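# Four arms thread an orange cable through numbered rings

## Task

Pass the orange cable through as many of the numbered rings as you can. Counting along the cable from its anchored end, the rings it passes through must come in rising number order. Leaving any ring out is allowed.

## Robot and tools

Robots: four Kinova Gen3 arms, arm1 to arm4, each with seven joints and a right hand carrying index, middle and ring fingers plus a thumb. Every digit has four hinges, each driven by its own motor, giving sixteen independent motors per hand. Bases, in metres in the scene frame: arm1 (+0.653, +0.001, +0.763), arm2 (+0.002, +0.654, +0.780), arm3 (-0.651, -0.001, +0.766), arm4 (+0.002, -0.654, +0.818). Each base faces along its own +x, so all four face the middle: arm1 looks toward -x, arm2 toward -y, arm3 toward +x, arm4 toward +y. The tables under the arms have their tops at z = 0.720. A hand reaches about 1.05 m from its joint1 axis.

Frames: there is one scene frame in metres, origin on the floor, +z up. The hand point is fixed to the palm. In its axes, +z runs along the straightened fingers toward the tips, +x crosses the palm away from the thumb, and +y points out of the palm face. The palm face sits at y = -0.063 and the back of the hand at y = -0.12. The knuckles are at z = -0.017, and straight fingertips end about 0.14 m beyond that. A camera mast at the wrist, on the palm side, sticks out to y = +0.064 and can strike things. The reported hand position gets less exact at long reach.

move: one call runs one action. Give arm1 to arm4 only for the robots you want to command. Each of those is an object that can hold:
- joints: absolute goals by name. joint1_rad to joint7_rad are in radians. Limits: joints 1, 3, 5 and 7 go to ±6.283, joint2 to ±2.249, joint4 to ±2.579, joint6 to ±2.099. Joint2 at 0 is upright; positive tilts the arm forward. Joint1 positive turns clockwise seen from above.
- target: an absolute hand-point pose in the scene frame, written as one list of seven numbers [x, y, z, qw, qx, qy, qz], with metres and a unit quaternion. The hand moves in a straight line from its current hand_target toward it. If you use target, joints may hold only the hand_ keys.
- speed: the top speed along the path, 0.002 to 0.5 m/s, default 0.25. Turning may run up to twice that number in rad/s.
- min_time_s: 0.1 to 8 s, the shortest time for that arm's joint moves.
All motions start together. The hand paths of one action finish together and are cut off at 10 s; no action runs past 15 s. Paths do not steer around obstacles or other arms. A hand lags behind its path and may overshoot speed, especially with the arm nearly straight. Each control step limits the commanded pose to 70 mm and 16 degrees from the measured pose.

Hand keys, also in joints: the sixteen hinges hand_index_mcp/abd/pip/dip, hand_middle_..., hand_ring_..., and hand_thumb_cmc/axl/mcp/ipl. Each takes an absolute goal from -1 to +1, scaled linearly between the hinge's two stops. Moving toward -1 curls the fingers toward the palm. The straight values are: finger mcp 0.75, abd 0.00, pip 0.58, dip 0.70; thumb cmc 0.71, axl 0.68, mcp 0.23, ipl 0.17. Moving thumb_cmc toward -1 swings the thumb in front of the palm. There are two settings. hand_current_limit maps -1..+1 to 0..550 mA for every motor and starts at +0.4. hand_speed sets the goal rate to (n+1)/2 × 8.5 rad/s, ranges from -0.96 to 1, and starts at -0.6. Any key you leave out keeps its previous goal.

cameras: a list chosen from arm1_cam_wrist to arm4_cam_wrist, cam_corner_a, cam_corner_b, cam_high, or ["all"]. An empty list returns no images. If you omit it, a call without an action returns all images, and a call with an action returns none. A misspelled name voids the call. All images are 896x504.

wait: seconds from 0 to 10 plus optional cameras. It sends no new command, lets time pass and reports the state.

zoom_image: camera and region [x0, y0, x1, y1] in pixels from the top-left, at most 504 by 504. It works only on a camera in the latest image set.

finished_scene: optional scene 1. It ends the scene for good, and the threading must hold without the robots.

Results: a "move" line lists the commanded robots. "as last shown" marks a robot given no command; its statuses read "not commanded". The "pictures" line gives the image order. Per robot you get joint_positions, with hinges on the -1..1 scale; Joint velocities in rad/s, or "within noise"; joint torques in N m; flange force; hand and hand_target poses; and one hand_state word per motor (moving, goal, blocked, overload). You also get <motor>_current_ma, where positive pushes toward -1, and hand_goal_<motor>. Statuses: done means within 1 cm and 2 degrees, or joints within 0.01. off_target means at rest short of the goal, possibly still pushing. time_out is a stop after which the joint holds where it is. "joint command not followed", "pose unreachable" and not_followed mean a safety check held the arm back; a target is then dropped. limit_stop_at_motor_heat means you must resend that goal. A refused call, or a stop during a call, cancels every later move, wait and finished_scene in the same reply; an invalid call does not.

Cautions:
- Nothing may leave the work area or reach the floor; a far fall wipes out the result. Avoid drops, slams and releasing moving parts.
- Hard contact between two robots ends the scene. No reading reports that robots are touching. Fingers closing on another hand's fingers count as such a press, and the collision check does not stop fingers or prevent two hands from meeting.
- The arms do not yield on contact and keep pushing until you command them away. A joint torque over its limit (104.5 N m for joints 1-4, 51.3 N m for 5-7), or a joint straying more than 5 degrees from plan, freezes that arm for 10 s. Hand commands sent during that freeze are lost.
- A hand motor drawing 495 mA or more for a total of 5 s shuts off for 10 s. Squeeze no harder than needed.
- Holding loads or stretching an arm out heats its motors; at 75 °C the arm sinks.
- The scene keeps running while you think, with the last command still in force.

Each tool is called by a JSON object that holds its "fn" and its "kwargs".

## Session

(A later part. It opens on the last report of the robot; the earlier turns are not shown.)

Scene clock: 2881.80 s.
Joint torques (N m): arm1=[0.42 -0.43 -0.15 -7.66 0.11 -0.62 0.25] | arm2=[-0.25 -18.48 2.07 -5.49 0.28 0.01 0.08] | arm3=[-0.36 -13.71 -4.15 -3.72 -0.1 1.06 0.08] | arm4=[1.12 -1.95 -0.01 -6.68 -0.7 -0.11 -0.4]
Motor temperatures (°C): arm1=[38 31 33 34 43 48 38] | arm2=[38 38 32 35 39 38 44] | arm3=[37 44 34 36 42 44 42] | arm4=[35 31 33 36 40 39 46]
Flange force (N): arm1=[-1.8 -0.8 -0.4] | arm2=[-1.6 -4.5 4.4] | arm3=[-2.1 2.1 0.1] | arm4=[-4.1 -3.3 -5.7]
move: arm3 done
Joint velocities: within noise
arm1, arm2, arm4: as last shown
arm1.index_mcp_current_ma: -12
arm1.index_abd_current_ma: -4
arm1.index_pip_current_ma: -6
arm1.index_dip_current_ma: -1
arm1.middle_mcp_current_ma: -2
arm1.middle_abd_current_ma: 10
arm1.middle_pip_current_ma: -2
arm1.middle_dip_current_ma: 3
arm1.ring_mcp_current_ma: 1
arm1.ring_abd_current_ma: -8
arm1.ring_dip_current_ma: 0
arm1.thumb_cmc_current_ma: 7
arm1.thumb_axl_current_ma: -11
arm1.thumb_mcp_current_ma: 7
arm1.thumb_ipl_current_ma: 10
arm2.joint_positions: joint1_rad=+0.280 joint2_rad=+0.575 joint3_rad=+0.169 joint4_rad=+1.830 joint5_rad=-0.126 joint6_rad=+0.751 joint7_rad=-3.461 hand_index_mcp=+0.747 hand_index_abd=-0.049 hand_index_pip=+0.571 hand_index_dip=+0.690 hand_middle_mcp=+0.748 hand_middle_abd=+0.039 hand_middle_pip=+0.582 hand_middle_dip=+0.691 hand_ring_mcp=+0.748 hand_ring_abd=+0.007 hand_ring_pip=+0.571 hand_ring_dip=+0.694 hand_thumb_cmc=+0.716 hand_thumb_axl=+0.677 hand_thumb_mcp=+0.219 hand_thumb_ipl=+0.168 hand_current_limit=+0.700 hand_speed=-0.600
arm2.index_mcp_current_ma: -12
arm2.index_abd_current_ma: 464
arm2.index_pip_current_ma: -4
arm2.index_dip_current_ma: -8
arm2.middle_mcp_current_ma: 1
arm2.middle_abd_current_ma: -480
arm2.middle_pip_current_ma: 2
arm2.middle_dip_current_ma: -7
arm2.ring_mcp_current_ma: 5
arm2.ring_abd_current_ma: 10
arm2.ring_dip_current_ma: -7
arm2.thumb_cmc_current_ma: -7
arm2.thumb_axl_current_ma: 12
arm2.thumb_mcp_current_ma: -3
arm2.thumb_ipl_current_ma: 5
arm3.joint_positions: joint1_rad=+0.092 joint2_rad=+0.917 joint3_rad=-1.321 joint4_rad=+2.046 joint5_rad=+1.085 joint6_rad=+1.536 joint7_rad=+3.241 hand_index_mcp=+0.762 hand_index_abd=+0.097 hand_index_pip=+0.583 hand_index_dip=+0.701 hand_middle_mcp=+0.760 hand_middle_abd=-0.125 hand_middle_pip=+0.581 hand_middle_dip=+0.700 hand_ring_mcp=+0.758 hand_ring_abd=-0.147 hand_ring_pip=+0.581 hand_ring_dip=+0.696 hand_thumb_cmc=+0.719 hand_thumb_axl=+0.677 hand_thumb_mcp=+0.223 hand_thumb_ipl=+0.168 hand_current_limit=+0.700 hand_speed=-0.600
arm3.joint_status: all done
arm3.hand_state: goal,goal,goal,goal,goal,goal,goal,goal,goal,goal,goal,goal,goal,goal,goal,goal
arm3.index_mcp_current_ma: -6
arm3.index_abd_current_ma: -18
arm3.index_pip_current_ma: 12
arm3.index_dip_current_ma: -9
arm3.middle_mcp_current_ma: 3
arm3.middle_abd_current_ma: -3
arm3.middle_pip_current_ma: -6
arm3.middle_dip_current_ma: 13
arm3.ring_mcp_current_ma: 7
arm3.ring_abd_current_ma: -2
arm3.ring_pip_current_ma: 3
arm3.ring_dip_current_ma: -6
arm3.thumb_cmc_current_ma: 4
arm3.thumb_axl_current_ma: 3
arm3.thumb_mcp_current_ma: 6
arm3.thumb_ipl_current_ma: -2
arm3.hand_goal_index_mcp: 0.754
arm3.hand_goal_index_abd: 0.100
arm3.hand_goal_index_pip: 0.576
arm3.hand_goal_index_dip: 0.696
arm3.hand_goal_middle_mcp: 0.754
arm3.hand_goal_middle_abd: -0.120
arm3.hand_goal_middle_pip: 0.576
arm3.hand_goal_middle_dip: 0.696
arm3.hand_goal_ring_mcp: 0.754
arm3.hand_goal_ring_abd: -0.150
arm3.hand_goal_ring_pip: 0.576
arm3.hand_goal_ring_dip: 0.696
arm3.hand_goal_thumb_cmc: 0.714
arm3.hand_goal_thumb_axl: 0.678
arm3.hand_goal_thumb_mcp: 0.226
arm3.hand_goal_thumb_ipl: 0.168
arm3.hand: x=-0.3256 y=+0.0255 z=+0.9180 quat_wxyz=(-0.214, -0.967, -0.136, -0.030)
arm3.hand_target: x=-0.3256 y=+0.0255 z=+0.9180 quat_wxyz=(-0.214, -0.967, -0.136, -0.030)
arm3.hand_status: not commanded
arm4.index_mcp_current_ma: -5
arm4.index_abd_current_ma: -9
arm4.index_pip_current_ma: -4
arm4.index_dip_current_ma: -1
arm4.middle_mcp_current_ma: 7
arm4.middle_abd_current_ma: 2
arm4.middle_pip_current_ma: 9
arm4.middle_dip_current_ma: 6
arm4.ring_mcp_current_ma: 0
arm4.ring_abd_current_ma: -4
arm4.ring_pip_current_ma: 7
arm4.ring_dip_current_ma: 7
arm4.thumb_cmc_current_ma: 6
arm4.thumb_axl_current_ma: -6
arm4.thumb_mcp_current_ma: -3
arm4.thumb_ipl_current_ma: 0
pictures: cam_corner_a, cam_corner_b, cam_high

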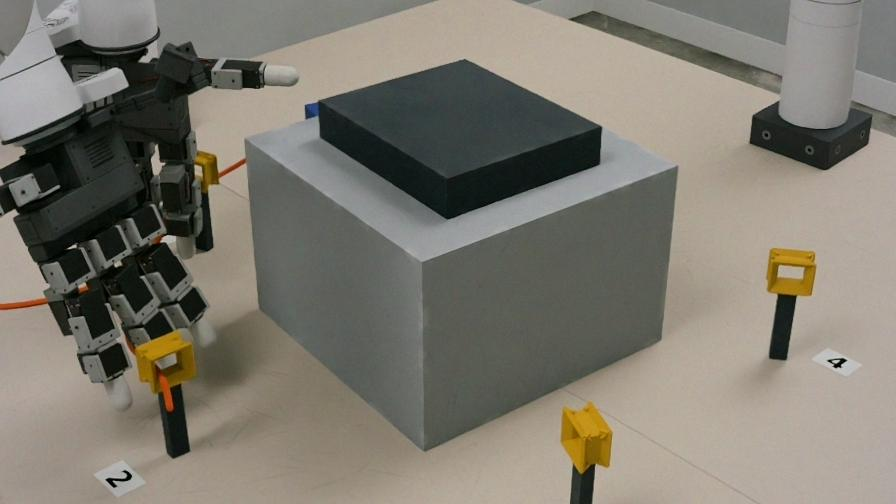

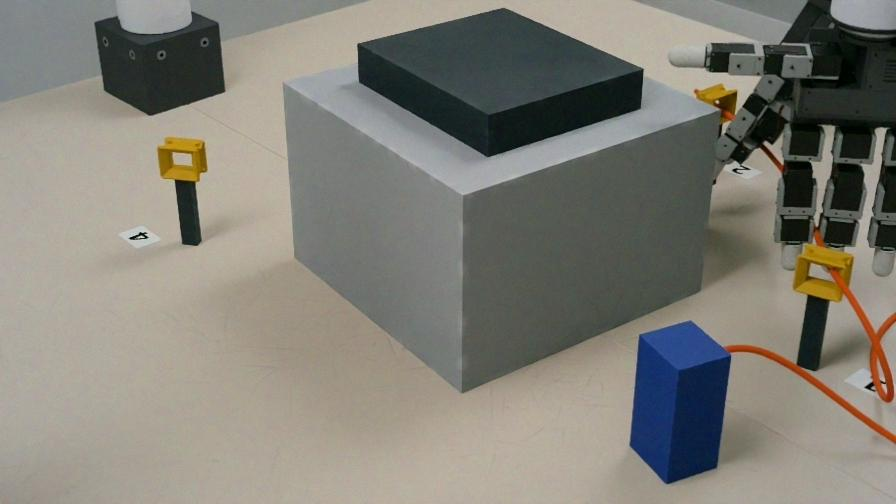

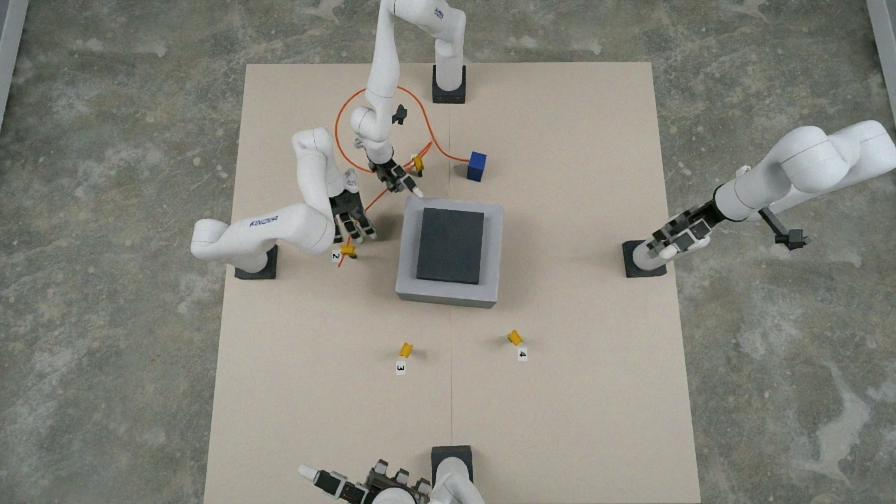

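{"fn": "move", "kwargs": {"arm3": {"target": [-0.3353, 0.0276, 0.890, 0, -0.9848, 0.1737, 0], "speed": 0.2}, "cameras": ["cam_high","cam_corner_a","cam_corner_b"]}}

{"fn": "zoom_image", "kwargs": {"camera": "cam_corner_a", "region": [60, 220, 220, 420]}}

{"fn": "zoom_image", "kwargs": {"camera": "cam_high", "region": [310, 150, 430, 270]}}

{"fn": "zoom_image", "kwargs": {"camera": "cam_corner_b", "region": [680, 60, 860, 240]}}

Scene clock: 2920.57 s.
Joint torques (N m): arm1=[0.4 -0.45 -0.13 -7.7 0.11 -0.61 0.25] | arm2=[-0.31 -18.46 2.12 -5.53 0.27 0.02 0.03] | arm3=[-0.3 -13.21 -5.43 -4.81 -0.19 -0.15 0.11] | arm4=[1.12 -1.96 0.01 -6.69 -0.69 -0.13 -0.39]
Motor temperatures (°C): arm1=[38 31 33 34 43 48 38] | arm2=[38 38 32 35 39 38 44] | arm3=[37 44 34 36 42 44 42] | arm4=[35 31 33 36 40 39 46]
Flange force (N): arm1=[-1.8 -0.8 -0.2] | arm2=[-1.3 -4.5 4.5] | arm3=[-2.0 2.2 -0.6] | arm4=[-4.1 -3.2 -5.7]
move: arm3 done
Joint velocities: within noise
arm1, arm2, arm4: as last shown
arm1.index_mcp_current_ma: -5
arm1.index_abd_current_ma: -2
arm1.index_pip_current_ma: -9
arm1.index_dip_current_ma: 0
arm1.middle_abd_current_ma: 12
arm1.middle_pip_current_ma: -5
arm1.middle_dip_current_ma: 4
arm1.ring_mcp_current_ma: 0
arm1.ring_abd_current_ma: -6
arm1.ring_pip_current_ma: 7
arm1.ring_dip_current_ma: -2
arm1.thumb_cmc_current_ma: 3
arm1.thumb_axl_current_ma: -14
arm1.thumb_mcp_current_ma: 9
arm1.thumb_ipl_current_ma: 1
arm2.index_mcp_current_ma: -15
arm2.index_abd_current_ma: 462
arm2.index_pip_current_ma: -12
arm2.index_dip_current_ma: -15
arm2.middle_abd_current_ma: -478
arm2.middle_pip_current_ma: 4
arm2.middle_dip_current_ma: -12
arm2.ring_mcp_current_ma: 2
arm2.ring_abd_current_ma: 15
arm2.ring_pip_current_ma: -1
arm2.ring_dip_current_ma: -8
arm2.thumb_cmc_current_ma: -5
arm2.thumb_axl_current_ma: 10
arm2.thumb_mcp_current_ma: -2
arm2.thumb_ipl_current_ma: 1
arm3.joint_positions: joint1_rad=+0.528 joint2_rad=+0.924 joint3_rad=-1.446 joint4_rad=+1.979 joint5_rad=+0.994 joint6_rad=+1.237 joint7_rad=+3.055 hand_index_mcp=+0.746 hand_index_abd=+0.097 hand_index_pip=+0.575 hand_index_dip=+0.701 hand_middle_mcp=+0.750 hand_middle_abd=-0.125 hand_middle_pip=+0.570 hand_middle_dip=+0.700 hand_ring_mcp=+0.749 hand_ring_abd=-0.147 hand_ring_pip=+0.571 hand_ring_dip=+0.696 hand_thumb_cmc=+0.718 hand_thumb_axl=+0.677 hand_thumb_mcp=+0.223 hand_thumb_ipl=+0.168 hand_current_limit=+0.700 hand_speed=-0.600
arm3.joint_status: not commanded
arm3.hand_state: goal,goal,goal,goal,goal,goal,goal,goal,goal,goal,goal,goal,goal,goal,goal,goal
arm3.index_mcp_current_ma: -12
arm3.index_abd_current_ma: -13
arm3.index_pip_current_ma: 5
arm3.index_dip_current_ma: -6
arm3.middle_mcp_current_ma: -4
arm3.middle_abd_current_ma: 2
arm3.middle_pip_current_ma: 1
arm3.middle_dip_current_ma: 3
arm3.ring_mcp_current_ma: 9
arm3.ring_abd_current_ma: -12
arm3.ring_pip_current_ma: -5
arm3.ring_dip_current_ma: -11
arm3.thumb_cmc_current_ma: -6
arm3.thumb_axl_current_ma: 4
arm3.thumb_mcp_current_ma: -9
arm3.thumb_ipl_current_ma: 9
arm3.hand_goal_index_mcp: 0.754
arm3.hand_goal_index_abd: 0.100
arm3.hand_goal_index_pip: 0.576
arm3.hand_goal_index_dip: 0.696
arm3.hand_goal_middle_mcp: 0.754
arm3.hand_goal_middle_abd: -0.120
arm3.hand_goal_middle_pip: 0.576
arm3.hand_goal_middle_dip: 0.696
arm3.hand_goal_ring_mcp: 0.754
arm3.hand_goal_ring_abd: -0.150
arm3.hand_goal_ring_pip: 0.576
arm3.hand_goal_ring_dip: 0.696
arm3.hand_goal_thumb_cmc: 0.714
arm3.hand_goal_thumb_axl: 0.678
arm3.hand_goal_thumb_mcp: 0.226
arm3.hand_goal_thumb_ipl: 0.168
arm3.hand: x=-0.3353 y=+0.0276 z=+0.8900 quat_wxyz=(+0.000, -0.985, +0.174, +0.000)
arm3.hand_target: x=-0.3353 y=+0.0276 z=+0.8900 quat_wxyz=(+0.000, -0.985, +0.174, +0.000)
arm3.hand_status: done (0.000 m and 0.0 deg from the pose sent, 0.030 m and 43.5 deg at the start)
arm4.index_mcp_current_ma: -11
arm4.index_abd_current_ma: -5
arm4.index_pip_current_ma: 1
arm4.index_dip_current_ma: -4
arm4.middle_mcp_current_ma: 11
arm4.middle_abd_current_ma: 8
arm4.middle_pip_current_ma: 5
arm4.middle_dip_current_ma: -3
arm4.ring_mcp_current_ma: -2
arm4.ring_abd_current_ma: 6
arm4.ring_pip_current_ma: 2
arm4.ring_dip_current_ma: 4
arm4.thumb_cmc_current_ma: 14
arm4.thumb_axl_current_ma: -3
arm4.thumb_mcp_current_ma: 0
arm4.thumb_ipl_current_ma: 1
pictures: cam_corner_a, cam_corner_b, cam_high

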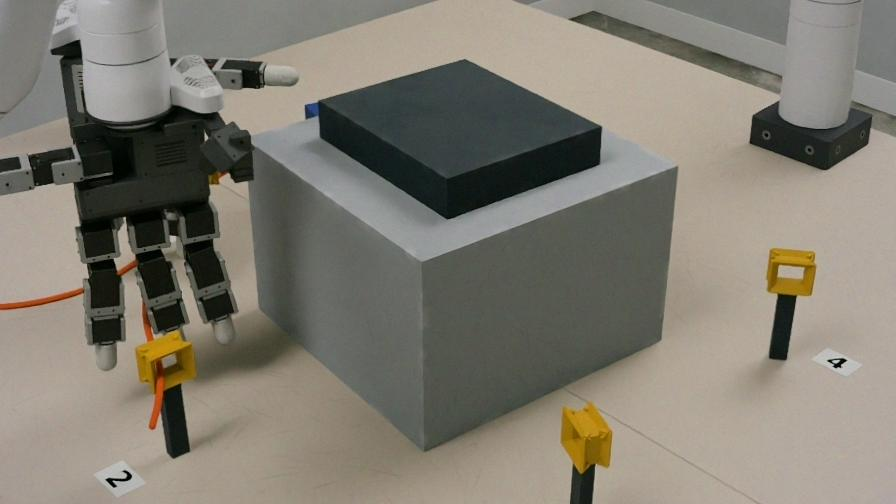

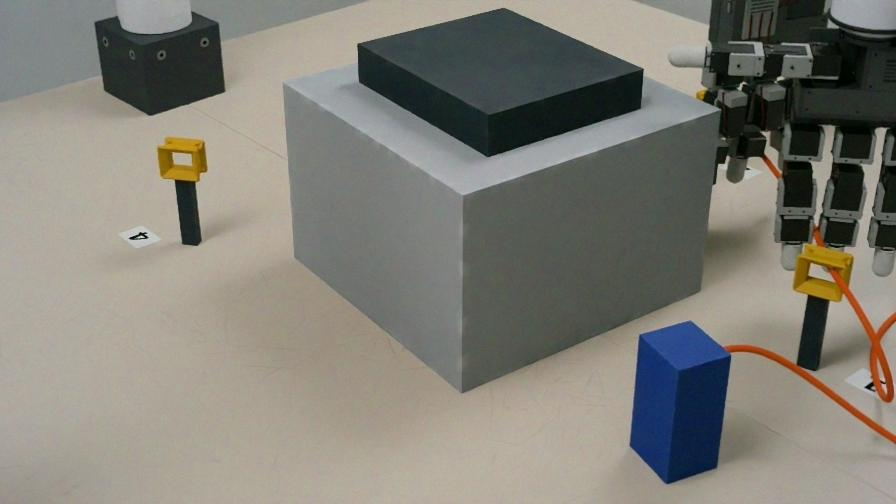

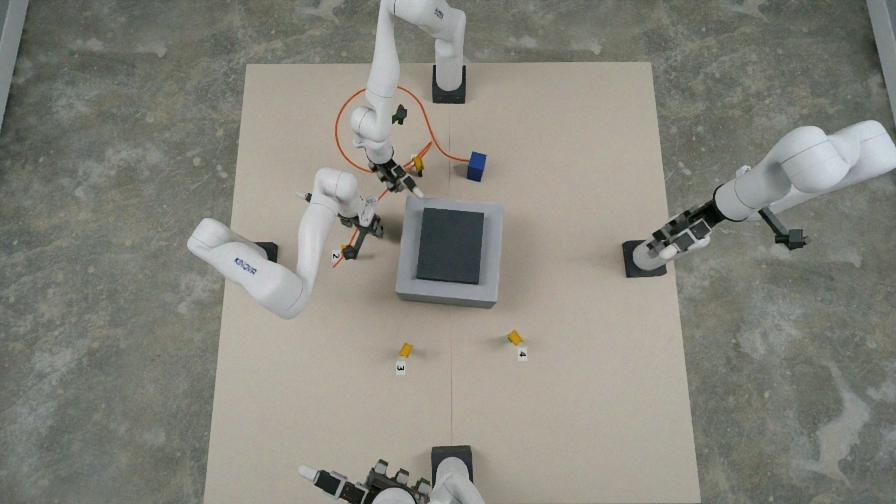

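Scaled by 2.520 from the camera's image (finer frame: 1280x720).

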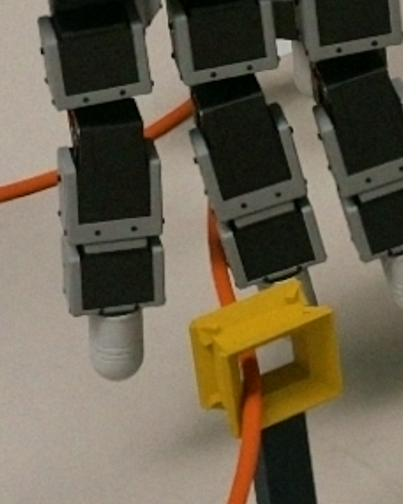

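Scaled by 4.200 from the camera's image (finer frame: 1280x720).

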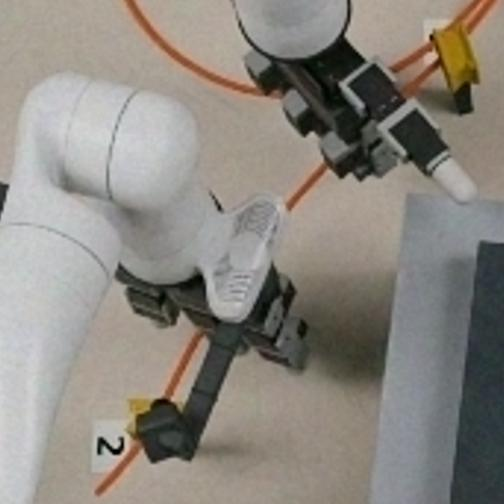

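Scaled by 2.800 from the camera's image (finer frame: 1280x720).

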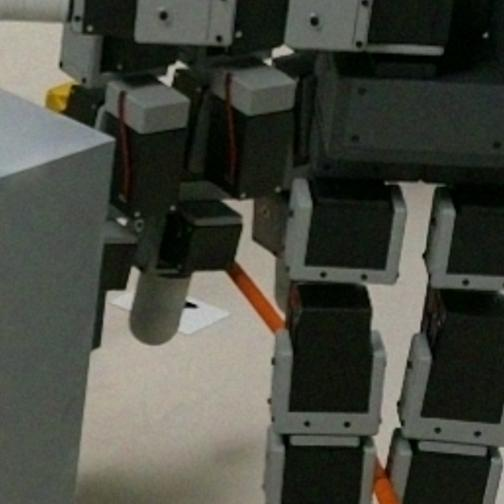

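{"fn": "move", "kwargs": {"arm3": {"joints": {"hand_index_abd": -0.46, "hand_middle_abd": 0.46, "hand_ring_abd": 0.0}}}}

{"fn": "move", "kwargs": {"arm3": {"target": [-0.3435, -0.0229, 0.892, 0, -0.9926, 0.1219, 0], "speed": 0.1}, "arm2": {"target": [-0.1565, 0.2692, 0.889, 0, -0.4147, -0.91, 0], "speed": 0.1}, "cameras": ["cam_high","cam_corner_a","cam_corner_b"]}}

{"fn": "zoom_image", "kwargs": {"camera": "cam_corner_a", "region": [60, 220, 240, 445]}}

{"fn": "zoom_image", "kwargs": {"camera": "cam_high", "region": [300, 170, 420, 290]}}

Scene clock: 2942.27 s.
Joint torques (N m): arm1=[0.42 -0.47 -0.12 -7.7 0.11 -0.64 0.25] | arm2=[-0.36 -18.34 2.08 -5.33 0.27 0.12 0.09] | arm3=[-0.33 -13.18 -5.54 -4.68 -0.27 -0.12 0.13] | arm4=[1.11 -2.01 0.01 -6.7 -0.67 -0.11 -0.38]
Motor temperatures (°C): arm1=[38 31 33 34 43 48 38] | arm2=[38 38 32 35 39 38 44] | arm3=[37 44 34 36 42 44 42] | arm4=[35 31 33 36 40 39 46]
Flange force (N): arm1=[-1.9 -0.8 -0.3] | arm2=[-1.4 -4.8 4.3] | arm3=[-1.7 1.9 -0.4] | arm4=[-4.2 -3.2 -5.7]
move: arm3 off_target
Joint velocities: within noise
arm1, arm2, arm4: as last shown
arm1.index_mcp_current_ma: -11
arm1.index_abd_current_ma: -6
arm1.index_pip_current_ma: -4
arm1.index_dip_current_ma: 2
arm1.middle_mcp_current_ma: 1
arm1.middle_pip_current_ma: -8
arm1.middle_dip_current_ma: 7
arm1.ring_mcp_current_ma: -6
arm1.ring_abd_current_ma: 0
arm1.ring_pip_current_ma: 10
arm1.ring_dip_current_ma: -1
arm1.thumb_cmc_current_ma: 2
arm1.thumb_axl_current_ma: -7
arm1.thumb_mcp_current_ma: 8
arm1.thumb_ipl_current_ma: 5
arm2.joint_positions: joint1_rad=+0.280 joint2_rad=+0.575 joint3_rad=+0.169 joint4_rad=+1.830 joint5_rad=-0.126 joint6_rad=+0.751 joint7_rad=-3.461 hand_index_mcp=+0.748 hand_index_abd=-0.049 hand_index_pip=+0.573 hand_index_dip=+0.698 hand_middle_mcp=+0.750 hand_middle_abd=+0.039 hand_middle_pip=+0.583 hand_middle_dip=+0.697 hand_ring_mcp=+0.748 hand_ring_abd=+0.007 hand_ring_pip=+0.571 hand_ring_dip=+0.694 hand_thumb_cmc=+0.716 hand_thumb_axl=+0.677 hand_thumb_mcp=+0.219 hand_thumb_ipl=+0.168 hand_current_limit=+0.700 hand_speed=-0.600
arm2.index_mcp_current_ma: -8
arm2.index_abd_current_ma: 464
arm2.index_pip_current_ma: -7
arm2.index_dip_current_ma: -1
arm2.middle_mcp_current_ma: 8
arm2.middle_abd_current_ma: -477
arm2.middle_pip_current_ma: -1
arm2.middle_dip_current_ma: -1
arm2.ring_mcp_current_ma: 10
arm2.ring_abd_current_ma: 9
arm2.ring_pip_current_ma: 4
arm2.thumb_cmc_current_ma: -11
arm2.thumb_axl_current_ma: 5
arm2.thumb_mcp_current_ma: -6
arm2.thumb_ipl_current_ma: 4
arm3.joint_positions: joint1_rad=+0.528 joint2_rad=+0.924 joint3_rad=-1.446 joint4_rad=+1.979 joint5_rad=+0.994 joint6_rad=+1.237 joint7_rad=+3.055 hand_index_mcp=+0.748 hand_index_abd=-0.061 hand_index_pip=+0.580 hand_index_dip=+0.701 hand_middle_mcp=+0.753 hand_middle_abd=+0.022 hand_middle_pip=+0.584 hand_middle_dip=+0.700 hand_ring_mcp=+0.749 hand_ring_abd=+0.008 hand_ring_pip=+0.571 hand_ring_dip=+0.696 hand_thumb_cmc=+0.718 hand_thumb_axl=+0.677 hand_thumb_mcp=+0.223 hand_thumb_ipl=+0.168 hand_current_limit=+0.700 hand_speed=-0.600
arm3.joint_status: hand_index_abd off_target (ended at -0.061, target -0.460); hand_middle_abd off_target (ended at +0.022, target +0.460); the others done
arm3.hand_state: goal,blocked,goal,goal,goal,blocked,goal,goal,goal,goal,goal,goal,goal,goal,goal,goal
arm3.index_mcp_current_ma: -12
arm3.index_abd_current_ma: 469
arm3.index_pip_current_ma: 9
arm3.index_dip_current_ma: -14
arm3.middle_mcp_current_ma: 3
arm3.middle_abd_current_ma: -469
arm3.middle_pip_current_ma: 5
arm3.middle_dip_current_ma: -4
arm3.ring_mcp_current_ma: 3
arm3.ring_abd_current_ma: -3
arm3.ring_pip_current_ma: -1
arm3.ring_dip_current_ma: -7
arm3.thumb_cmc_current_ma: -9
arm3.thumb_axl_current_ma: -3
arm3.thumb_mcp_current_ma: -1
arm3.thumb_ipl_current_ma: 1
arm3.hand_goal_index_mcp: 0.754
arm3.hand_goal_index_abd: -0.460
arm3.hand_goal_index_pip: 0.576
arm3.hand_goal_index_dip: 0.696
arm3.hand_goal_middle_mcp: 0.754
arm3.hand_goal_middle_abd: 0.460
arm3.hand_goal_middle_pip: 0.576
arm3.hand_goal_middle_dip: 0.696
arm3.hand_goal_ring_mcp: 0.754
arm3.hand_goal_ring_abd: 0.000
arm3.hand_goal_ring_pip: 0.576
arm3.hand_goal_ring_dip: 0.696
arm3.hand_goal_thumb_cmc: 0.714
arm3.hand_goal_thumb_axl: 0.678
arm3.hand_goal_thumb_mcp: 0.226
arm3.hand_goal_thumb_ipl: 0.168
arm3.hand: x=-0.3353 y=+0.0276 z=+0.8900 quat_wxyz=(+0.000, -0.985, +0.174, +0.000)
arm3.hand_target: x=-0.3353 y=+0.0276 z=+0.8900 quat_wxyz=(+0.000, -0.985, +0.174, +0.000)
arm3.hand_status: not commanded
arm4.index_mcp_current_ma: 3
arm4.index_abd_current_ma: -3
arm4.index_pip_current_ma: 5
arm4.index_dip_current_ma: -1
arm4.middle_mcp_current_ma: 7
arm4.middle_abd_current_ma: 10
arm4.middle_dip_current_ma: 0
arm4.ring_mcp_current_ma: 3
arm4.ring_abd_current_ma: 7
arm4.ring_pip_current_ma: 10
arm4.ring_dip_current_ma: 6
arm4.thumb_cmc_current_ma: 7
arm4.thumb_axl_current_ma: -2
arm4.thumb_mcp_current_ma: -2
arm4.thumb_ipl_current_ma: 7
pictures: none

Scene clock: 2943.37 s.
Joint torques (N m): arm1=[0.39 -0.38 -0.11 -7.68 0.09 -0.63 0.24] | arm2=[-0.31 -20.18 2.2 -5.88 0.26 0.13 0.06] | arm3=[-0.04 -12.32 -4.95 -4.49 -0.17 0.11 0.13] | arm4=[1.11 -1.95 0 -6.72 -0.72 -0.11 -0.39]
Motor temperatures (°C): arm1=[38 31 33 34 43 48 38] | arm2=[38 38 32 35 39 38 44] | arm3=[37 44 34 36 42 44 42] | arm4=[35 31 33 36 40 39 46]
Flange force (N): arm1=[-1.7 -0.7 -0.3] | arm2=[-1.4 -4.9 3.9] | arm3=[-2.3 0.8 -1.2] | arm4=[-4.0 -3.2 -5.5]
move: arm2 done; arm3 done
Joint velocities: within noise
arm1.joint_positions: joint1_rad=-0.211 joint2_rad=-0.447 joint3_rad=-0.107 joint4_rad=+1.431 joint5_rad=-0.069 joint6_rad=+1.964 joint7_rad=+1.761 hand_index_mcp=+0.753 hand_index_abd=+0.000 hand_index_pip=+0.577 hand_index_dip=+0.696 hand_middle_mcp=+0.753 hand_middle_abd=+0.000 hand_middle_pip=+0.577 hand_middle_dip=+0.696 hand_ring_mcp=+0.753 hand_ring_abd=+0.000 hand_ring_pip=+0.577 hand_ring_dip=+0.696 hand_thumb_cmc=+0.714 hand_thumb_axl=+0.677 hand_thumb_mcp=+0.222 hand_thumb_ipl=+0.168 hand_current_limit=+0.400 hand_speed=-0.600
arm1.joint_status: not commanded
arm1.hand_state: goal,goal,goal,goal,goal,goal,goal,goal,goal,goal,overload,goal,goal,goal,goal,goal
arm1.index_mcp_current_ma: -9
arm1.index_abd_current_ma: -1
arm1.index_pip_current_ma: -5
arm1.index_dip_current_ma: -2
arm1.middle_mcp_current_ma: 6
arm1.middle_abd_current_ma: 6
arm1.middle_pip_current_ma: -6
arm1.middle_dip_current_ma: 8
arm1.ring_mcp_current_ma: -3
arm1.ring_abd_current_ma: -4
arm1.ring_pip_current_ma: 12
arm1.ring_dip_current_ma: 2
arm1.thumb_cmc_current_ma: 6
arm1.thumb_axl_current_ma: -12
arm1.thumb_mcp_current_ma: 8
arm1.thumb_ipl_current_ma: 1
arm1.hand_goal_index_mcp: 0.754
arm1.hand_goal_index_abd: 0.000
arm1.hand_goal_index_pip: 0.576
arm1.hand_goal_index_dip: 0.696
arm1.hand_goal_middle_mcp: 0.754
arm1.hand_goal_middle_abd: 0.000
arm1.hand_goal_middle_pip: 0.576
arm1.hand_goal_middle_dip: 0.696
arm1.hand_goal_ring_mcp: 0.754
arm1.hand_goal_ring_abd: 0.000
arm1.hand_goal_ring_pip: 0.576
arm1.hand_goal_ring_dip: 0.696
arm1.hand_goal_thumb_cmc: 0.714
arm1.hand_goal_thumb_axl: 0.678
arm1.hand_goal_thumb_mcp: 0.226
arm1.hand_goal_thumb_ipl: 0.168
arm1.hand: x=+0.5493 y=-0.1310 z=+1.3069 quat_wxyz=(+0.021, +0.954, +0.285, -0.090)
arm1.hand_target: x=+0.5493 y=-0.1310 z=+1.3069 quat_wxyz=(+0.021, +0.954, +0.285, -0.090)
arm1.hand_status: not commanded
arm2.joint_positions: joint1_rad=+0.325 joint2_rad=+0.653 joint3_rad=+0.168 joint4_rad=+1.668 joint5_rad=-0.130 joint6_rad=+0.835 joint7_rad=-3.428 hand_index_mcp=+0.748 hand_index_abd=-0.049 hand_index_pip=+0.581 hand_index_dip=+0.700 hand_middle_mcp=+0.754 hand_middle_abd=+0.039 hand_middle_pip=+0.582 hand_middle_dip=+0.697 hand_ring_mcp=+0.748 hand_ring_abd=+0.007 hand_ring_pip=+0.571 hand_ring_dip=+0.694 hand_thumb_cmc=+0.716 hand_thumb_axl=+0.677 hand_thumb_mcp=+0.219 hand_thumb_ipl=+0.168 hand_current_limit=+0.700 hand_speed=-0.600
arm2.joint_status: not commanded
arm2.hand_state: goal,blocked,goal,goal,goal,blocked,goal,goal,goal,goal,goal,goal,goal,goal,goal,goal
arm2.index_mcp_current_ma: -14
arm2.index_abd_current_ma: 465
arm2.index_pip_current_ma: -1
arm2.index_dip_current_ma: -3
arm2.middle_mcp_current_ma: 10
arm2.middle_abd_current_ma: -479
arm2.middle_pip_current_ma: 5
arm2.middle_dip_current_ma: -4
arm2.ring_mcp_current_ma: 1
arm2.ring_abd_current_ma: 15
arm2.ring_pip_current_ma: -1
arm2.ring_dip_current_ma: -7
arm2.thumb_cmc_current_ma: -10
arm2.thumb_axl_current_ma: 4
arm2.thumb_mcp_current_ma: -5
arm2.thumb_ipl_current_ma: 2
arm2.hand_goal_index_mcp: 0.754
arm2.hand_goal_index_abd: -0.460
arm2.hand_goal_index_pip: 0.576
arm2.hand_goal_index_dip: 0.696
arm2.hand_goal_middle_mcp: 0.754
arm2.hand_goal_middle_abd: 0.460
arm2.hand_goal_middle_pip: 0.576
arm2.hand_goal_middle_dip: 0.696
arm2.hand_goal_ring_mcp: 0.754
arm2.hand_goal_ring_abd: 0.000
arm2.hand_goal_ring_pip: 0.576
arm2.hand_goal_ring_dip: 0.696
arm2.hand_goal_thumb_cmc: 0.714
arm2.hand_goal_thumb_axl: 0.678
arm2.hand_goal_thumb_mcp: 0.226
arm2.hand_goal_thumb_ipl: 0.168
arm2.hand: x=-0.1565 y=+0.2692 z=+0.8890 quat_wxyz=(+0.000, -0.415, -0.910, +0.000)
arm2.hand_target: x=-0.1565 y=+0.2692 z=+0.8890 quat_wxyz=(+0.000, -0.415, -0.910, +0.000)
arm2.hand_status: done (0.000 m and 0.0 deg from the pose sent, 0.048 m and 0.0 deg at the start)
arm3.joint_positions: joint1_rad=+0.682 joint2_rad=+0.923 joint3_rad=-1.510 joint4_rad=+2.056 joint5_rad=+0.999 joint6_rad=+1.244 joint7_rad=+3.213 hand_index_mcp=+0.757 hand_index_abd=-0.061 hand_index_pip=+0.580 hand_index_dip=+0.690 hand_middle_mcp=+0.762 hand_middle_abd=+0.022 hand_middle_pip=+0.583 hand_middle_dip=+0.700 hand_ring_mcp=+0.749 hand_ring_abd=+0.008 hand_ring_pip=+0.571 hand_ring_dip=+0.696 hand_thumb_cmc=+0.710 hand_thumb_axl=+0.677 hand_thumb_mcp=+0.223 hand_thumb_ipl=+0.168 hand_current_limit=+0.700 hand_speed=-0.600
arm3.joint_status: not commanded
arm3.hand_state: goal,blocked,goal,goal,goal,blocked,goal,goal,goal,goal,goal,goal,goal,goal,goal,goal
arm3.index_mcp_current_ma: -6
arm3.index_abd_current_ma: 467
arm3.index_pip_current_ma: -4
arm3.index_dip_current_ma: -7
arm3.middle_mcp_current_ma: 6
arm3.middle_abd_current_ma: -470
arm3.middle_pip_current_ma: -9
arm3.middle_dip_current_ma: -3
arm3.ring_mcp_current_ma: 2
arm3.ring_abd_current_ma: -1
arm3.ring_pip_current_ma: 0
arm3.ring_dip_current_ma: -4
arm3.thumb_cmc_current_ma: -8
arm3.thumb_axl_current_ma: 13
arm3.thumb_mcp_current_ma: 6
arm3.thumb_ipl_current_ma: 6
arm3.hand_goal_index_mcp: 0.754
arm3.hand_goal_index_abd: -0.460
arm3.hand_goal_index_pip: 0.576
arm3.hand_goal_index_dip: 0.696
arm3.hand_goal_middle_mcp: 0.754
arm3.hand_goal_middle_abd: 0.460
arm3.hand_goal_middle_pip: 0.576
arm3.hand_goal_middle_dip: 0.696
arm3.hand_goal_ring_mcp: 0.754
arm3.hand_goal_ring_abd: 0.000
arm3.hand_goal_ring_pip: 0.576
arm3.hand_goal_ring_dip: 0.696
arm3.hand_goal_thumb_cmc: 0.714
arm3.hand_goal_thumb_axl: 0.678
arm3.hand_goal_thumb_mcp: 0.226
arm3.hand_goal_thumb_ipl: 0.168
arm3.hand: x=-0.3435 y=-0.0229 z=+0.8920 quat_wxyz=(+0.000, -0.993, +0.122, +0.000)
arm3.hand_target: x=-0.3435 y=-0.0229 z=+0.8920 quat_wxyz=(+0.000, -0.993, +0.122, +0.000)
arm3.hand_status: done (0.000 m and 0.0 deg from the pose sent, 0.051 m and 6.0 deg at the start)
arm4.joint_positions: joint1_rad=-0.862 joint2_rad=-0.381 joint3_rad=-0.038 joint4_rad=+1.500 joint5_rad=-0.069 joint6_rad=+1.986 joint7_rad=+1.768 hand_index_mcp=+0.753 hand_index_abd=+0.000 hand_index_pip=+0.577 hand_index_dip=+0.696 hand_middle_mcp=+0.753 hand_middle_abd=+0.000 hand_middle_pip=+0.577 hand_middle_dip=+0.696 hand_ring_mcp=+0.753 hand_ring_abd=+0.000 hand_ring_pip=+0.577 hand_ring_dip=+0.696 hand_thumb_cmc=+0.714 hand_thumb_axl=+0.677 hand_thumb_mcp=+0.221 hand_thumb_ipl=+0.168 hand_current_limit=+0.400 hand_speed=-0.600
arm4.joint_status: not commanded
arm4.hand_state: goal,goal,goal,goal,goal,goal,goal,goal,goal,goal,goal,goal,goal,goal,goal,goal
arm4.index_mcp_current_ma: -9
arm4.index_abd_current_ma: -7
arm4.index_pip_current_ma: 3
arm4.index_dip_current_ma: -2
arm4.middle_mcp_current_ma: 11
arm4.middle_abd_current_ma: 6
arm4.middle_pip_current_ma: 7
arm4.middle_dip_current_ma: 0
arm4.ring_mcp_current_ma: 5
arm4.ring_abd_current_ma: 9
arm4.ring_pip_current_ma: 7
arm4.ring_dip_current_ma: 6
arm4.thumb_cmc_current_ma: 11
arm4.thumb_axl_current_ma: -5
arm4.thumb_mcp_current_ma: 0
arm4.thumb_ipl_current_ma: 1
arm4.hand_goal_index_mcp: 0.754
arm4.hand_goal_index_abd: 0.000
arm4.hand_goal_index_pip: 0.576
arm4.hand_goal_index_dip: 0.696
arm4.hand_goal_middle_mcp: 0.754
arm4.hand_goal_middle_abd: 0.000
arm4.hand_goal_middle_pip: 0.576
arm4.hand_goal_middle_dip: 0.696
arm4.hand_goal_ring_mcp: 0.754
arm4.hand_goal_ring_abd: 0.000
arm4.hand_goal_ring_pip: 0.576
arm4.hand_goal_ring_dip: 0.696
arm4.hand_goal_thumb_cmc: 0.714
arm4.hand_goal_thumb_axl: 0.678
arm4.hand_goal_thumb_mcp: 0.226
arm4.hand_goal_thumb_ipl: 0.168
arm4.hand: x=-0.1602 y=-0.6403 z=+1.3350 quat_wxyz=(-0.013, -0.978, +0.206, +0.028)
arm4.hand_target: x=-0.1602 y=-0.6403 z=+1.3350 quat_wxyz=(-0.013, -0.978, +0.206, +0.028)
arm4.hand_status: not commanded
pictures: cam_corner_a, cam_corner_b, cam_high

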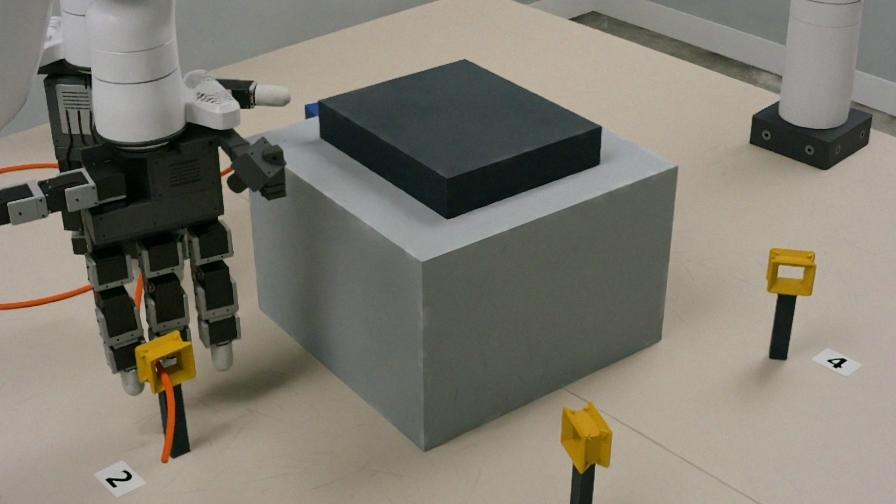

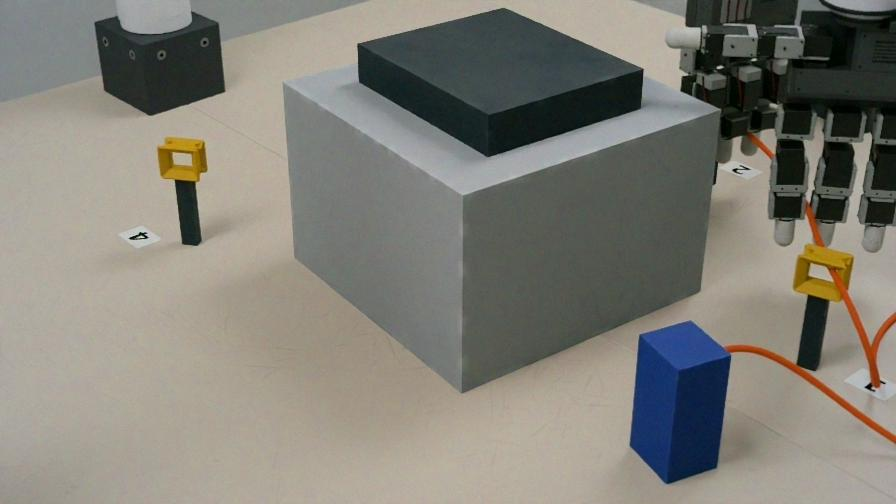

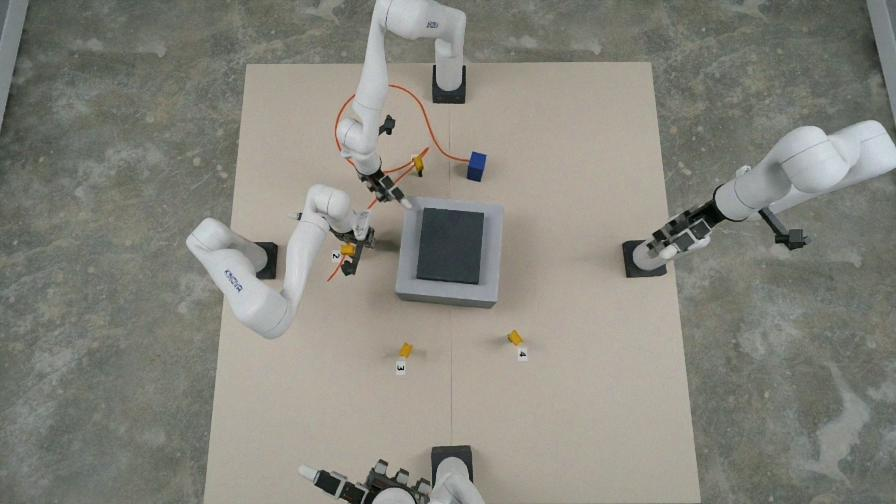

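Scaled by 2.240 from the camera's image (finer frame: 1280x720).

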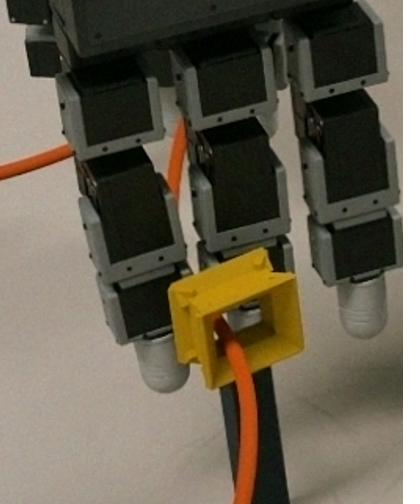

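Scaled by 4.200 from the camera's image (finer frame: 1280x720).

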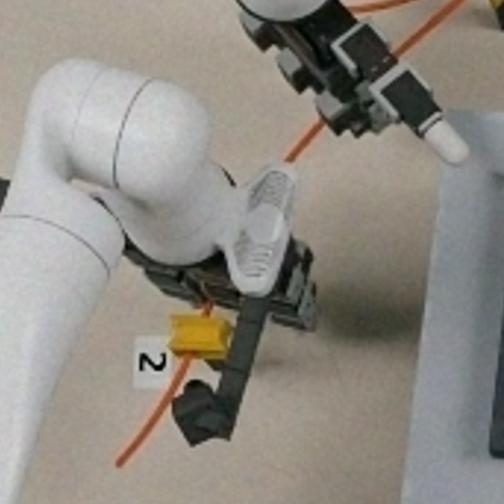

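{"fn": "move", "kwargs": {"arm3": {"joints": {"hand_index_abd": 0.12, "hand_middle_abd": -0.14, "hand_ring_abd": -0.17}}}}

{"fn": "move", "kwargs": {"arm3": {"target": [-0.3435, -0.0229, 0.995, 0, -0.9926, 0.1219, 0], "speed": 0.25}, "cameras": ["cam_high","cam_corner_a"]}}

{"fn": "zoom_image", "kwargs": {"camera": "cam_corner_a", "region": [60, 250, 260, 475]}}

{"fn": "zoom_image", "kwargs": {"camera": "cam_high", "region": [300, 170, 420, 290]}}

Scene clock: 2982.53 s.
Joint torques (N m): arm1=[0.42 -0.41 -0.11 -7.66 0.1 -0.64 0.28] | arm2=[-0.35 -20.22 2.14 -5.91 0.28 0.11 0.06] | arm3=[-0.32 -12.47 -5.43 -4.8 -0.19 -0.12 0.1] | arm4=[1.13 -2 -0.03 -6.71 -0.71 -0.13 -0.39]
Motor temperatures (°C): arm1=[38 31 33 34 43 48 38] | arm2=[38 38 32 35 39 38 44] | arm3=[37 43 34 36 42 44 42] | arm4=[35 31 33 36 40 39 46]
Flange force (N): arm1=[-1.8 -0.6 -0.4] | arm2=[-1.4 -4.9 3.9] | arm3=[-2.2 1.7 -0.3] | arm4=[-4.1 -3.4 -5.7]
move: arm3 done
Joint velocities: within noise
arm1, arm2, arm4: as last shown
arm1.index_mcp_current_ma: -10
arm1.index_abd_current_ma: -4
arm1.index_pip_current_ma: -11
arm1.index_dip_current_ma: -3
arm1.middle_mcp_current_ma: 3
arm1.middle_abd_current_ma: 10
arm1.middle_pip_current_ma: -12
arm1.middle_dip_current_ma: 11
arm1.ring_abd_current_ma: -2
arm1.ring_pip_current_ma: 11
arm1.ring_dip_current_ma: 3
arm1.thumb_cmc_current_ma: 4
arm1.thumb_axl_current_ma: -6
arm1.thumb_ipl_current_ma: 10
arm2.joint_positions: joint1_rad=+0.325 joint2_rad=+0.653 joint3_rad=+0.168 joint4_rad=+1.668 joint5_rad=-0.130 joint6_rad=+0.835 joint7_rad=-3.428 hand_index_mcp=+0.748 hand_index_abd=-0.049 hand_index_pip=+0.577 hand_index_dip=+0.700 hand_middle_mcp=+0.752 hand_middle_abd=+0.039 hand_middle_pip=+0.582 hand_middle_dip=+0.697 hand_ring_mcp=+0.748 hand_ring_abd=+0.007 hand_ring_pip=+0.571 hand_ring_dip=+0.694 hand_thumb_cmc=+0.716 hand_thumb_axl=+0.677 hand_thumb_mcp=+0.219 hand_thumb_ipl=+0.168 hand_current_limit=+0.700 hand_speed=-0.600
arm2.index_mcp_current_ma: -13
arm2.index_abd_current_ma: 461
arm2.index_pip_current_ma: -4
arm2.index_dip_current_ma: 3
arm2.middle_abd_current_ma: -478
arm2.middle_dip_current_ma: -3
arm2.ring_mcp_current_ma: 3
arm2.ring_abd_current_ma: 10
arm2.ring_dip_current_ma: -4
arm2.thumb_cmc_current_ma: -6
arm2.thumb_axl_current_ma: 6
arm2.thumb_ipl_current_ma: 10
arm3.joint_positions: joint1_rad=+0.682 joint2_rad=+0.923 joint3_rad=-1.510 joint4_rad=+2.056 joint5_rad=+0.999 joint6_rad=+1.244 joint7_rad=+3.213 hand_index_mcp=+0.748 hand_index_abd=+0.114 hand_index_pip=+0.571 hand_index_dip=+0.691 hand_middle_mcp=+0.753 hand_middle_abd=-0.137 hand_middle_pip=+0.570 hand_middle_dip=+0.692 hand_ring_mcp=+0.749 hand_ring_abd=-0.166 hand_ring_pip=+0.571 hand_ring_dip=+0.696 hand_thumb_cmc=+0.710 hand_thumb_axl=+0.677 hand_thumb_mcp=+0.223 hand_thumb_ipl=+0.168 hand_current_limit=+0.700 hand_speed=-0.600
arm3.joint_status: all done
arm3.hand_state: goal,goal,goal,goal,goal,goal,goal,goal,goal,goal,goal,goal,goal,goal,goal,goal
arm3.index_mcp_current_ma: -11
arm3.index_abd_current_ma: -11
arm3.index_pip_current_ma: 5
arm3.index_dip_current_ma: -1
arm3.middle_mcp_current_ma: 4
arm3.middle_abd_current_ma: -4
arm3.middle_pip_current_ma: -3
arm3.middle_dip_current_ma: 11
arm3.ring_mcp_current_ma: -2
arm3.ring_abd_current_ma: -9
arm3.ring_pip_current_ma: 0
arm3.ring_dip_current_ma: 6
arm3.thumb_cmc_current_ma: -9
arm3.thumb_axl_current_ma: -2
arm3.thumb_mcp_current_ma: 0
arm3.thumb_ipl_current_ma: 6
arm3.hand_goal_index_mcp: 0.754
arm3.hand_goal_index_abd: 0.120
arm3.hand_goal_index_pip: 0.576
arm3.hand_goal_index_dip: 0.696
arm3.hand_goal_middle_mcp: 0.754
arm3.hand_goal_middle_abd: -0.140
arm3.hand_goal_middle_pip: 0.576
arm3.hand_goal_middle_dip: 0.696
arm3.hand_goal_ring_mcp: 0.754
arm3.hand_goal_ring_abd: -0.170
arm3.hand_goal_ring_pip: 0.576
arm3.hand_goal_ring_dip: 0.696
arm3.hand_goal_thumb_cmc: 0.714
arm3.hand_goal_thumb_axl: 0.678
arm3.hand_goal_thumb_mcp: 0.226
arm3.hand_goal_thumb_ipl: 0.168
arm3.hand: x=-0.3435 y=-0.0229 z=+0.8920 quat_wxyz=(+0.000, -0.993, +0.122, +0.000)
arm3.hand_target: x=-0.3435 y=-0.0229 z=+0.8920 quat_wxyz=(+0.000, -0.993, +0.122, +0.000)
arm3.hand_status: not commanded
arm4.index_mcp_current_ma: -5
arm4.index_abd_current_ma: 0
arm4.index_pip_current_ma: 7
arm4.index_dip_current_ma: -3
arm4.middle_mcp_current_ma: 7
arm4.middle_abd_current_ma: 7
arm4.middle_pip_current_ma: 6
arm4.middle_dip_current_ma: 5
arm4.ring_mcp_current_ma: -2
arm4.ring_abd_current_ma: 8
arm4.ring_pip_current_ma: 10
arm4.ring_dip_current_ma: 3
arm4.thumb_axl_current_ma: -7
arm4.thumb_mcp_current_ma: -7
arm4.thumb_ipl_current_ma: 5
pictures: none

Scene clock: 2983.53 s.
Joint torques (N m): arm1=[0.4 -0.4 -0.1 -7.68 0.11 -0.64 0.25] | arm2=[-0.27 -20.19 2.22 -5.91 0.24 0.13 0.05] | arm3=[-0.32 -11.03 -5.08 -6.34 -0.15 -0.17 0.11] | arm4=[1.1 -1.97 -0.01 -6.69 -0.71 -0.08 -0.37]
Motor temperatures (°C): arm1=[38 31 33 34 43 48 38] | arm2=[38 38 32 35 39 38 44] | arm3=[37 43 34 36 42 44 42] | arm4=[35 31 33 36 40 39 46]
Flange force (N): arm1=[-1.8 -0.7 -0.3] | arm2=[-1.5 -4.8 3.9] | arm3=[-2.6 2.0 -0.1] | arm4=[-4.1 -3.2 -5.6]
move: arm3 done
Joint velocities: within noise
arm1, arm2, arm4: as last shown
arm1.index_mcp_current_ma: -2
arm1.index_abd_current_ma: -1
arm1.index_pip_current_ma: -9
arm1.index_dip_current_ma: 2
arm1.middle_mcp_current_ma: 0
arm1.middle_abd_current_ma: 7
arm1.middle_pip_current_ma: -7
arm1.ring_mcp_current_ma: -2
arm1.ring_abd_current_ma: -9
arm1.ring_pip_current_ma: 9
arm1.ring_dip_current_ma: -2
arm1.thumb_cmc_current_ma: 1
arm1.thumb_axl_current_ma: -8
arm1.thumb_mcp_current_ma: 6
arm1.thumb_ipl_current_ma: 7
arm2.index_mcp_current_ma: -10
arm2.index_abd_current_ma: 463
arm2.index_pip_current_ma: -2
arm2.middle_mcp_current_ma: 11
arm2.middle_abd_current_ma: -480
arm2.middle_pip_current_ma: 1
arm2.middle_dip_current_ma: -5
arm2.ring_mcp_current_ma: 4
arm2.ring_abd_current_ma: 14
arm2.ring_pip_current_ma: 6
arm2.ring_dip_current_ma: -11
arm2.thumb_cmc_current_ma: -10
arm2.thumb_axl_current_ma: 10
arm2.thumb_ipl_current_ma: 4
arm3.joint_positions: joint1_rad=+0.775 joint2_rad=+0.783 joint3_rad=-1.691 joint4_rad=+1.889 joint5_rad=+0.786 joint6_rad=+1.432 joint7_rad=+3.362 hand_index_mcp=+0.748 hand_index_abd=+0.114 hand_index_pip=+0.571 hand_index_dip=+0.691 hand_middle_mcp=+0.753 hand_middle_abd=-0.137 hand_middle_pip=+0.570 hand_middle_dip=+0.692 hand_ring_mcp=+0.749 hand_ring_abd=-0.166 hand_ring_pip=+0.571 hand_ring_dip=+0.696 hand_thumb_cmc=+0.711 hand_thumb_axl=+0.677 hand_thumb_mcp=+0.223 hand_thumb_ipl=+0.168 hand_current_limit=+0.700 hand_speed=-0.600
arm3.joint_status: not commanded
arm3.hand_state: goal,goal,goal,goal,goal,goal,goal,goal,goal,goal,goal,goal,goal,goal,goal,goal
arm3.index_mcp_current_ma: -13
arm3.index_abd_current_ma: -6
arm3.index_pip_current_ma: 5
arm3.index_dip_current_ma: -6
arm3.middle_mcp_current_ma: 3
arm3.middle_abd_current_ma: 3
arm3.middle_pip_current_ma: -3
arm3.middle_dip_current_ma: 3
arm3.ring_mcp_current_ma: -6
arm3.ring_abd_current_ma: -2
arm3.ring_pip_current_ma: 8
arm3.ring_dip_current_ma: 2
arm3.thumb_cmc_current_ma: -11
arm3.thumb_axl_current_ma: 7
arm3.thumb_mcp_current_ma: 10
arm3.thumb_ipl_current_ma: 4
arm3.hand_goal_index_mcp: 0.754
arm3.hand_goal_index_abd: 0.120
arm3.hand_goal_index_pip: 0.576
arm3.hand_goal_index_dip: 0.696
arm3.hand_goal_middle_mcp: 0.754
arm3.hand_goal_middle_abd: -0.140
arm3.hand_goal_middle_pip: 0.576
arm3.hand_goal_middle_dip: 0.696
arm3.hand_goal_ring_mcp: 0.754
arm3.hand_goal_ring_abd: -0.170
arm3.hand_goal_ring_pip: 0.576
arm3.hand_goal_ring_dip: 0.696
arm3.hand_goal_thumb_cmc: 0.714
arm3.hand_goal_thumb_axl: 0.678
arm3.hand_goal_thumb_mcp: 0.226
arm3.hand_goal_thumb_ipl: 0.168
arm3.hand: x=-0.3435 y=-0.0229 z=+0.9950 quat_wxyz=(+0.000, -0.993, +0.122, +0.000)
arm3.hand_target: x=-0.3435 y=-0.0229 z=+0.9950 quat_wxyz=(+0.000, -0.993, +0.122, +0.000)
arm3.hand_status: done (0.000 m and 0.0 deg from the pose sent, 0.103 m and 0.0 deg at the start)
arm4.index_mcp_current_ma: -2
arm4.index_abd_current_ma: -7
arm4.index_pip_current_ma: 0
arm4.middle_mcp_current_ma: 5
arm4.middle_abd_current_ma: 3
arm4.middle_pip_current_ma: 4
arm4.middle_dip_current_ma: 1
arm4.ring_mcp_current_ma: -6
arm4.ring_abd_current_ma: 1
arm4.ring_pip_current_ma: 11
arm4.ring_dip_current_ma: 4
arm4.thumb_cmc_current_ma: 21
arm4.thumb_axl_current_ma: -5
arm4.thumb_mcp_current_ma: 4
arm4.thumb_ipl_current_ma: 6
pictures: cam_corner_a, cam_high

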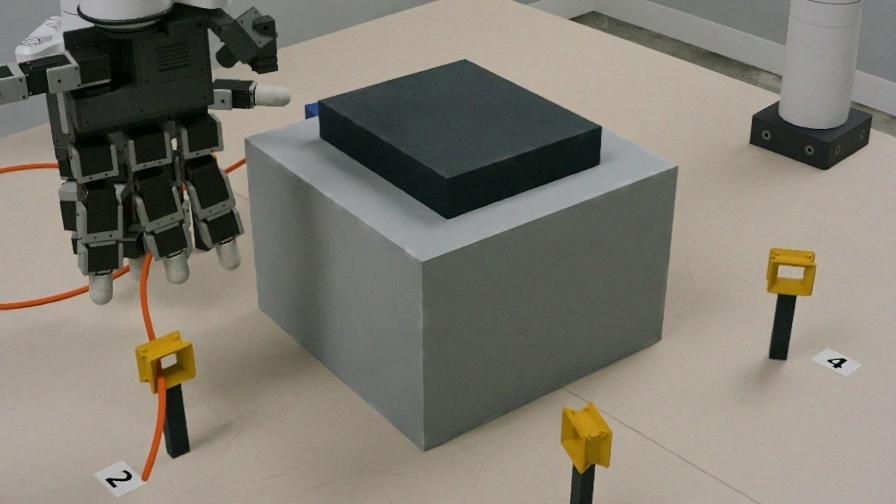

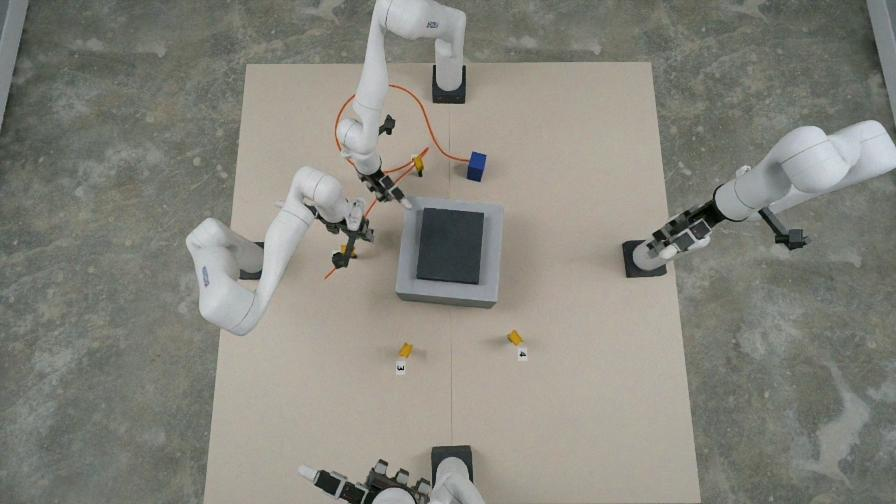

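Scaled by 2.240 from the camera's image (finer frame: 1280x720).

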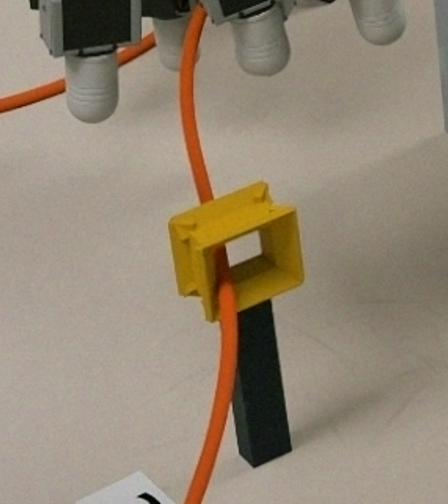

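Scaled by 4.200 from the camera's image (finer frame: 1280x720).

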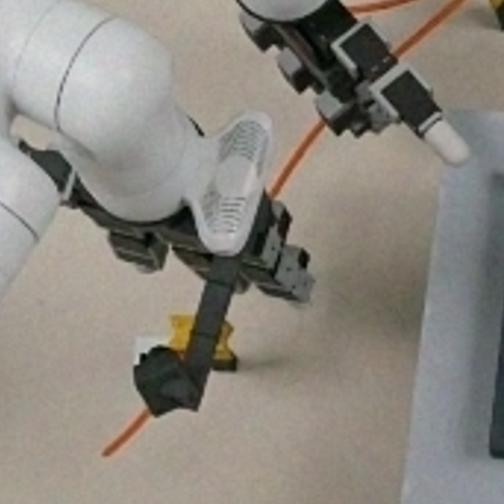

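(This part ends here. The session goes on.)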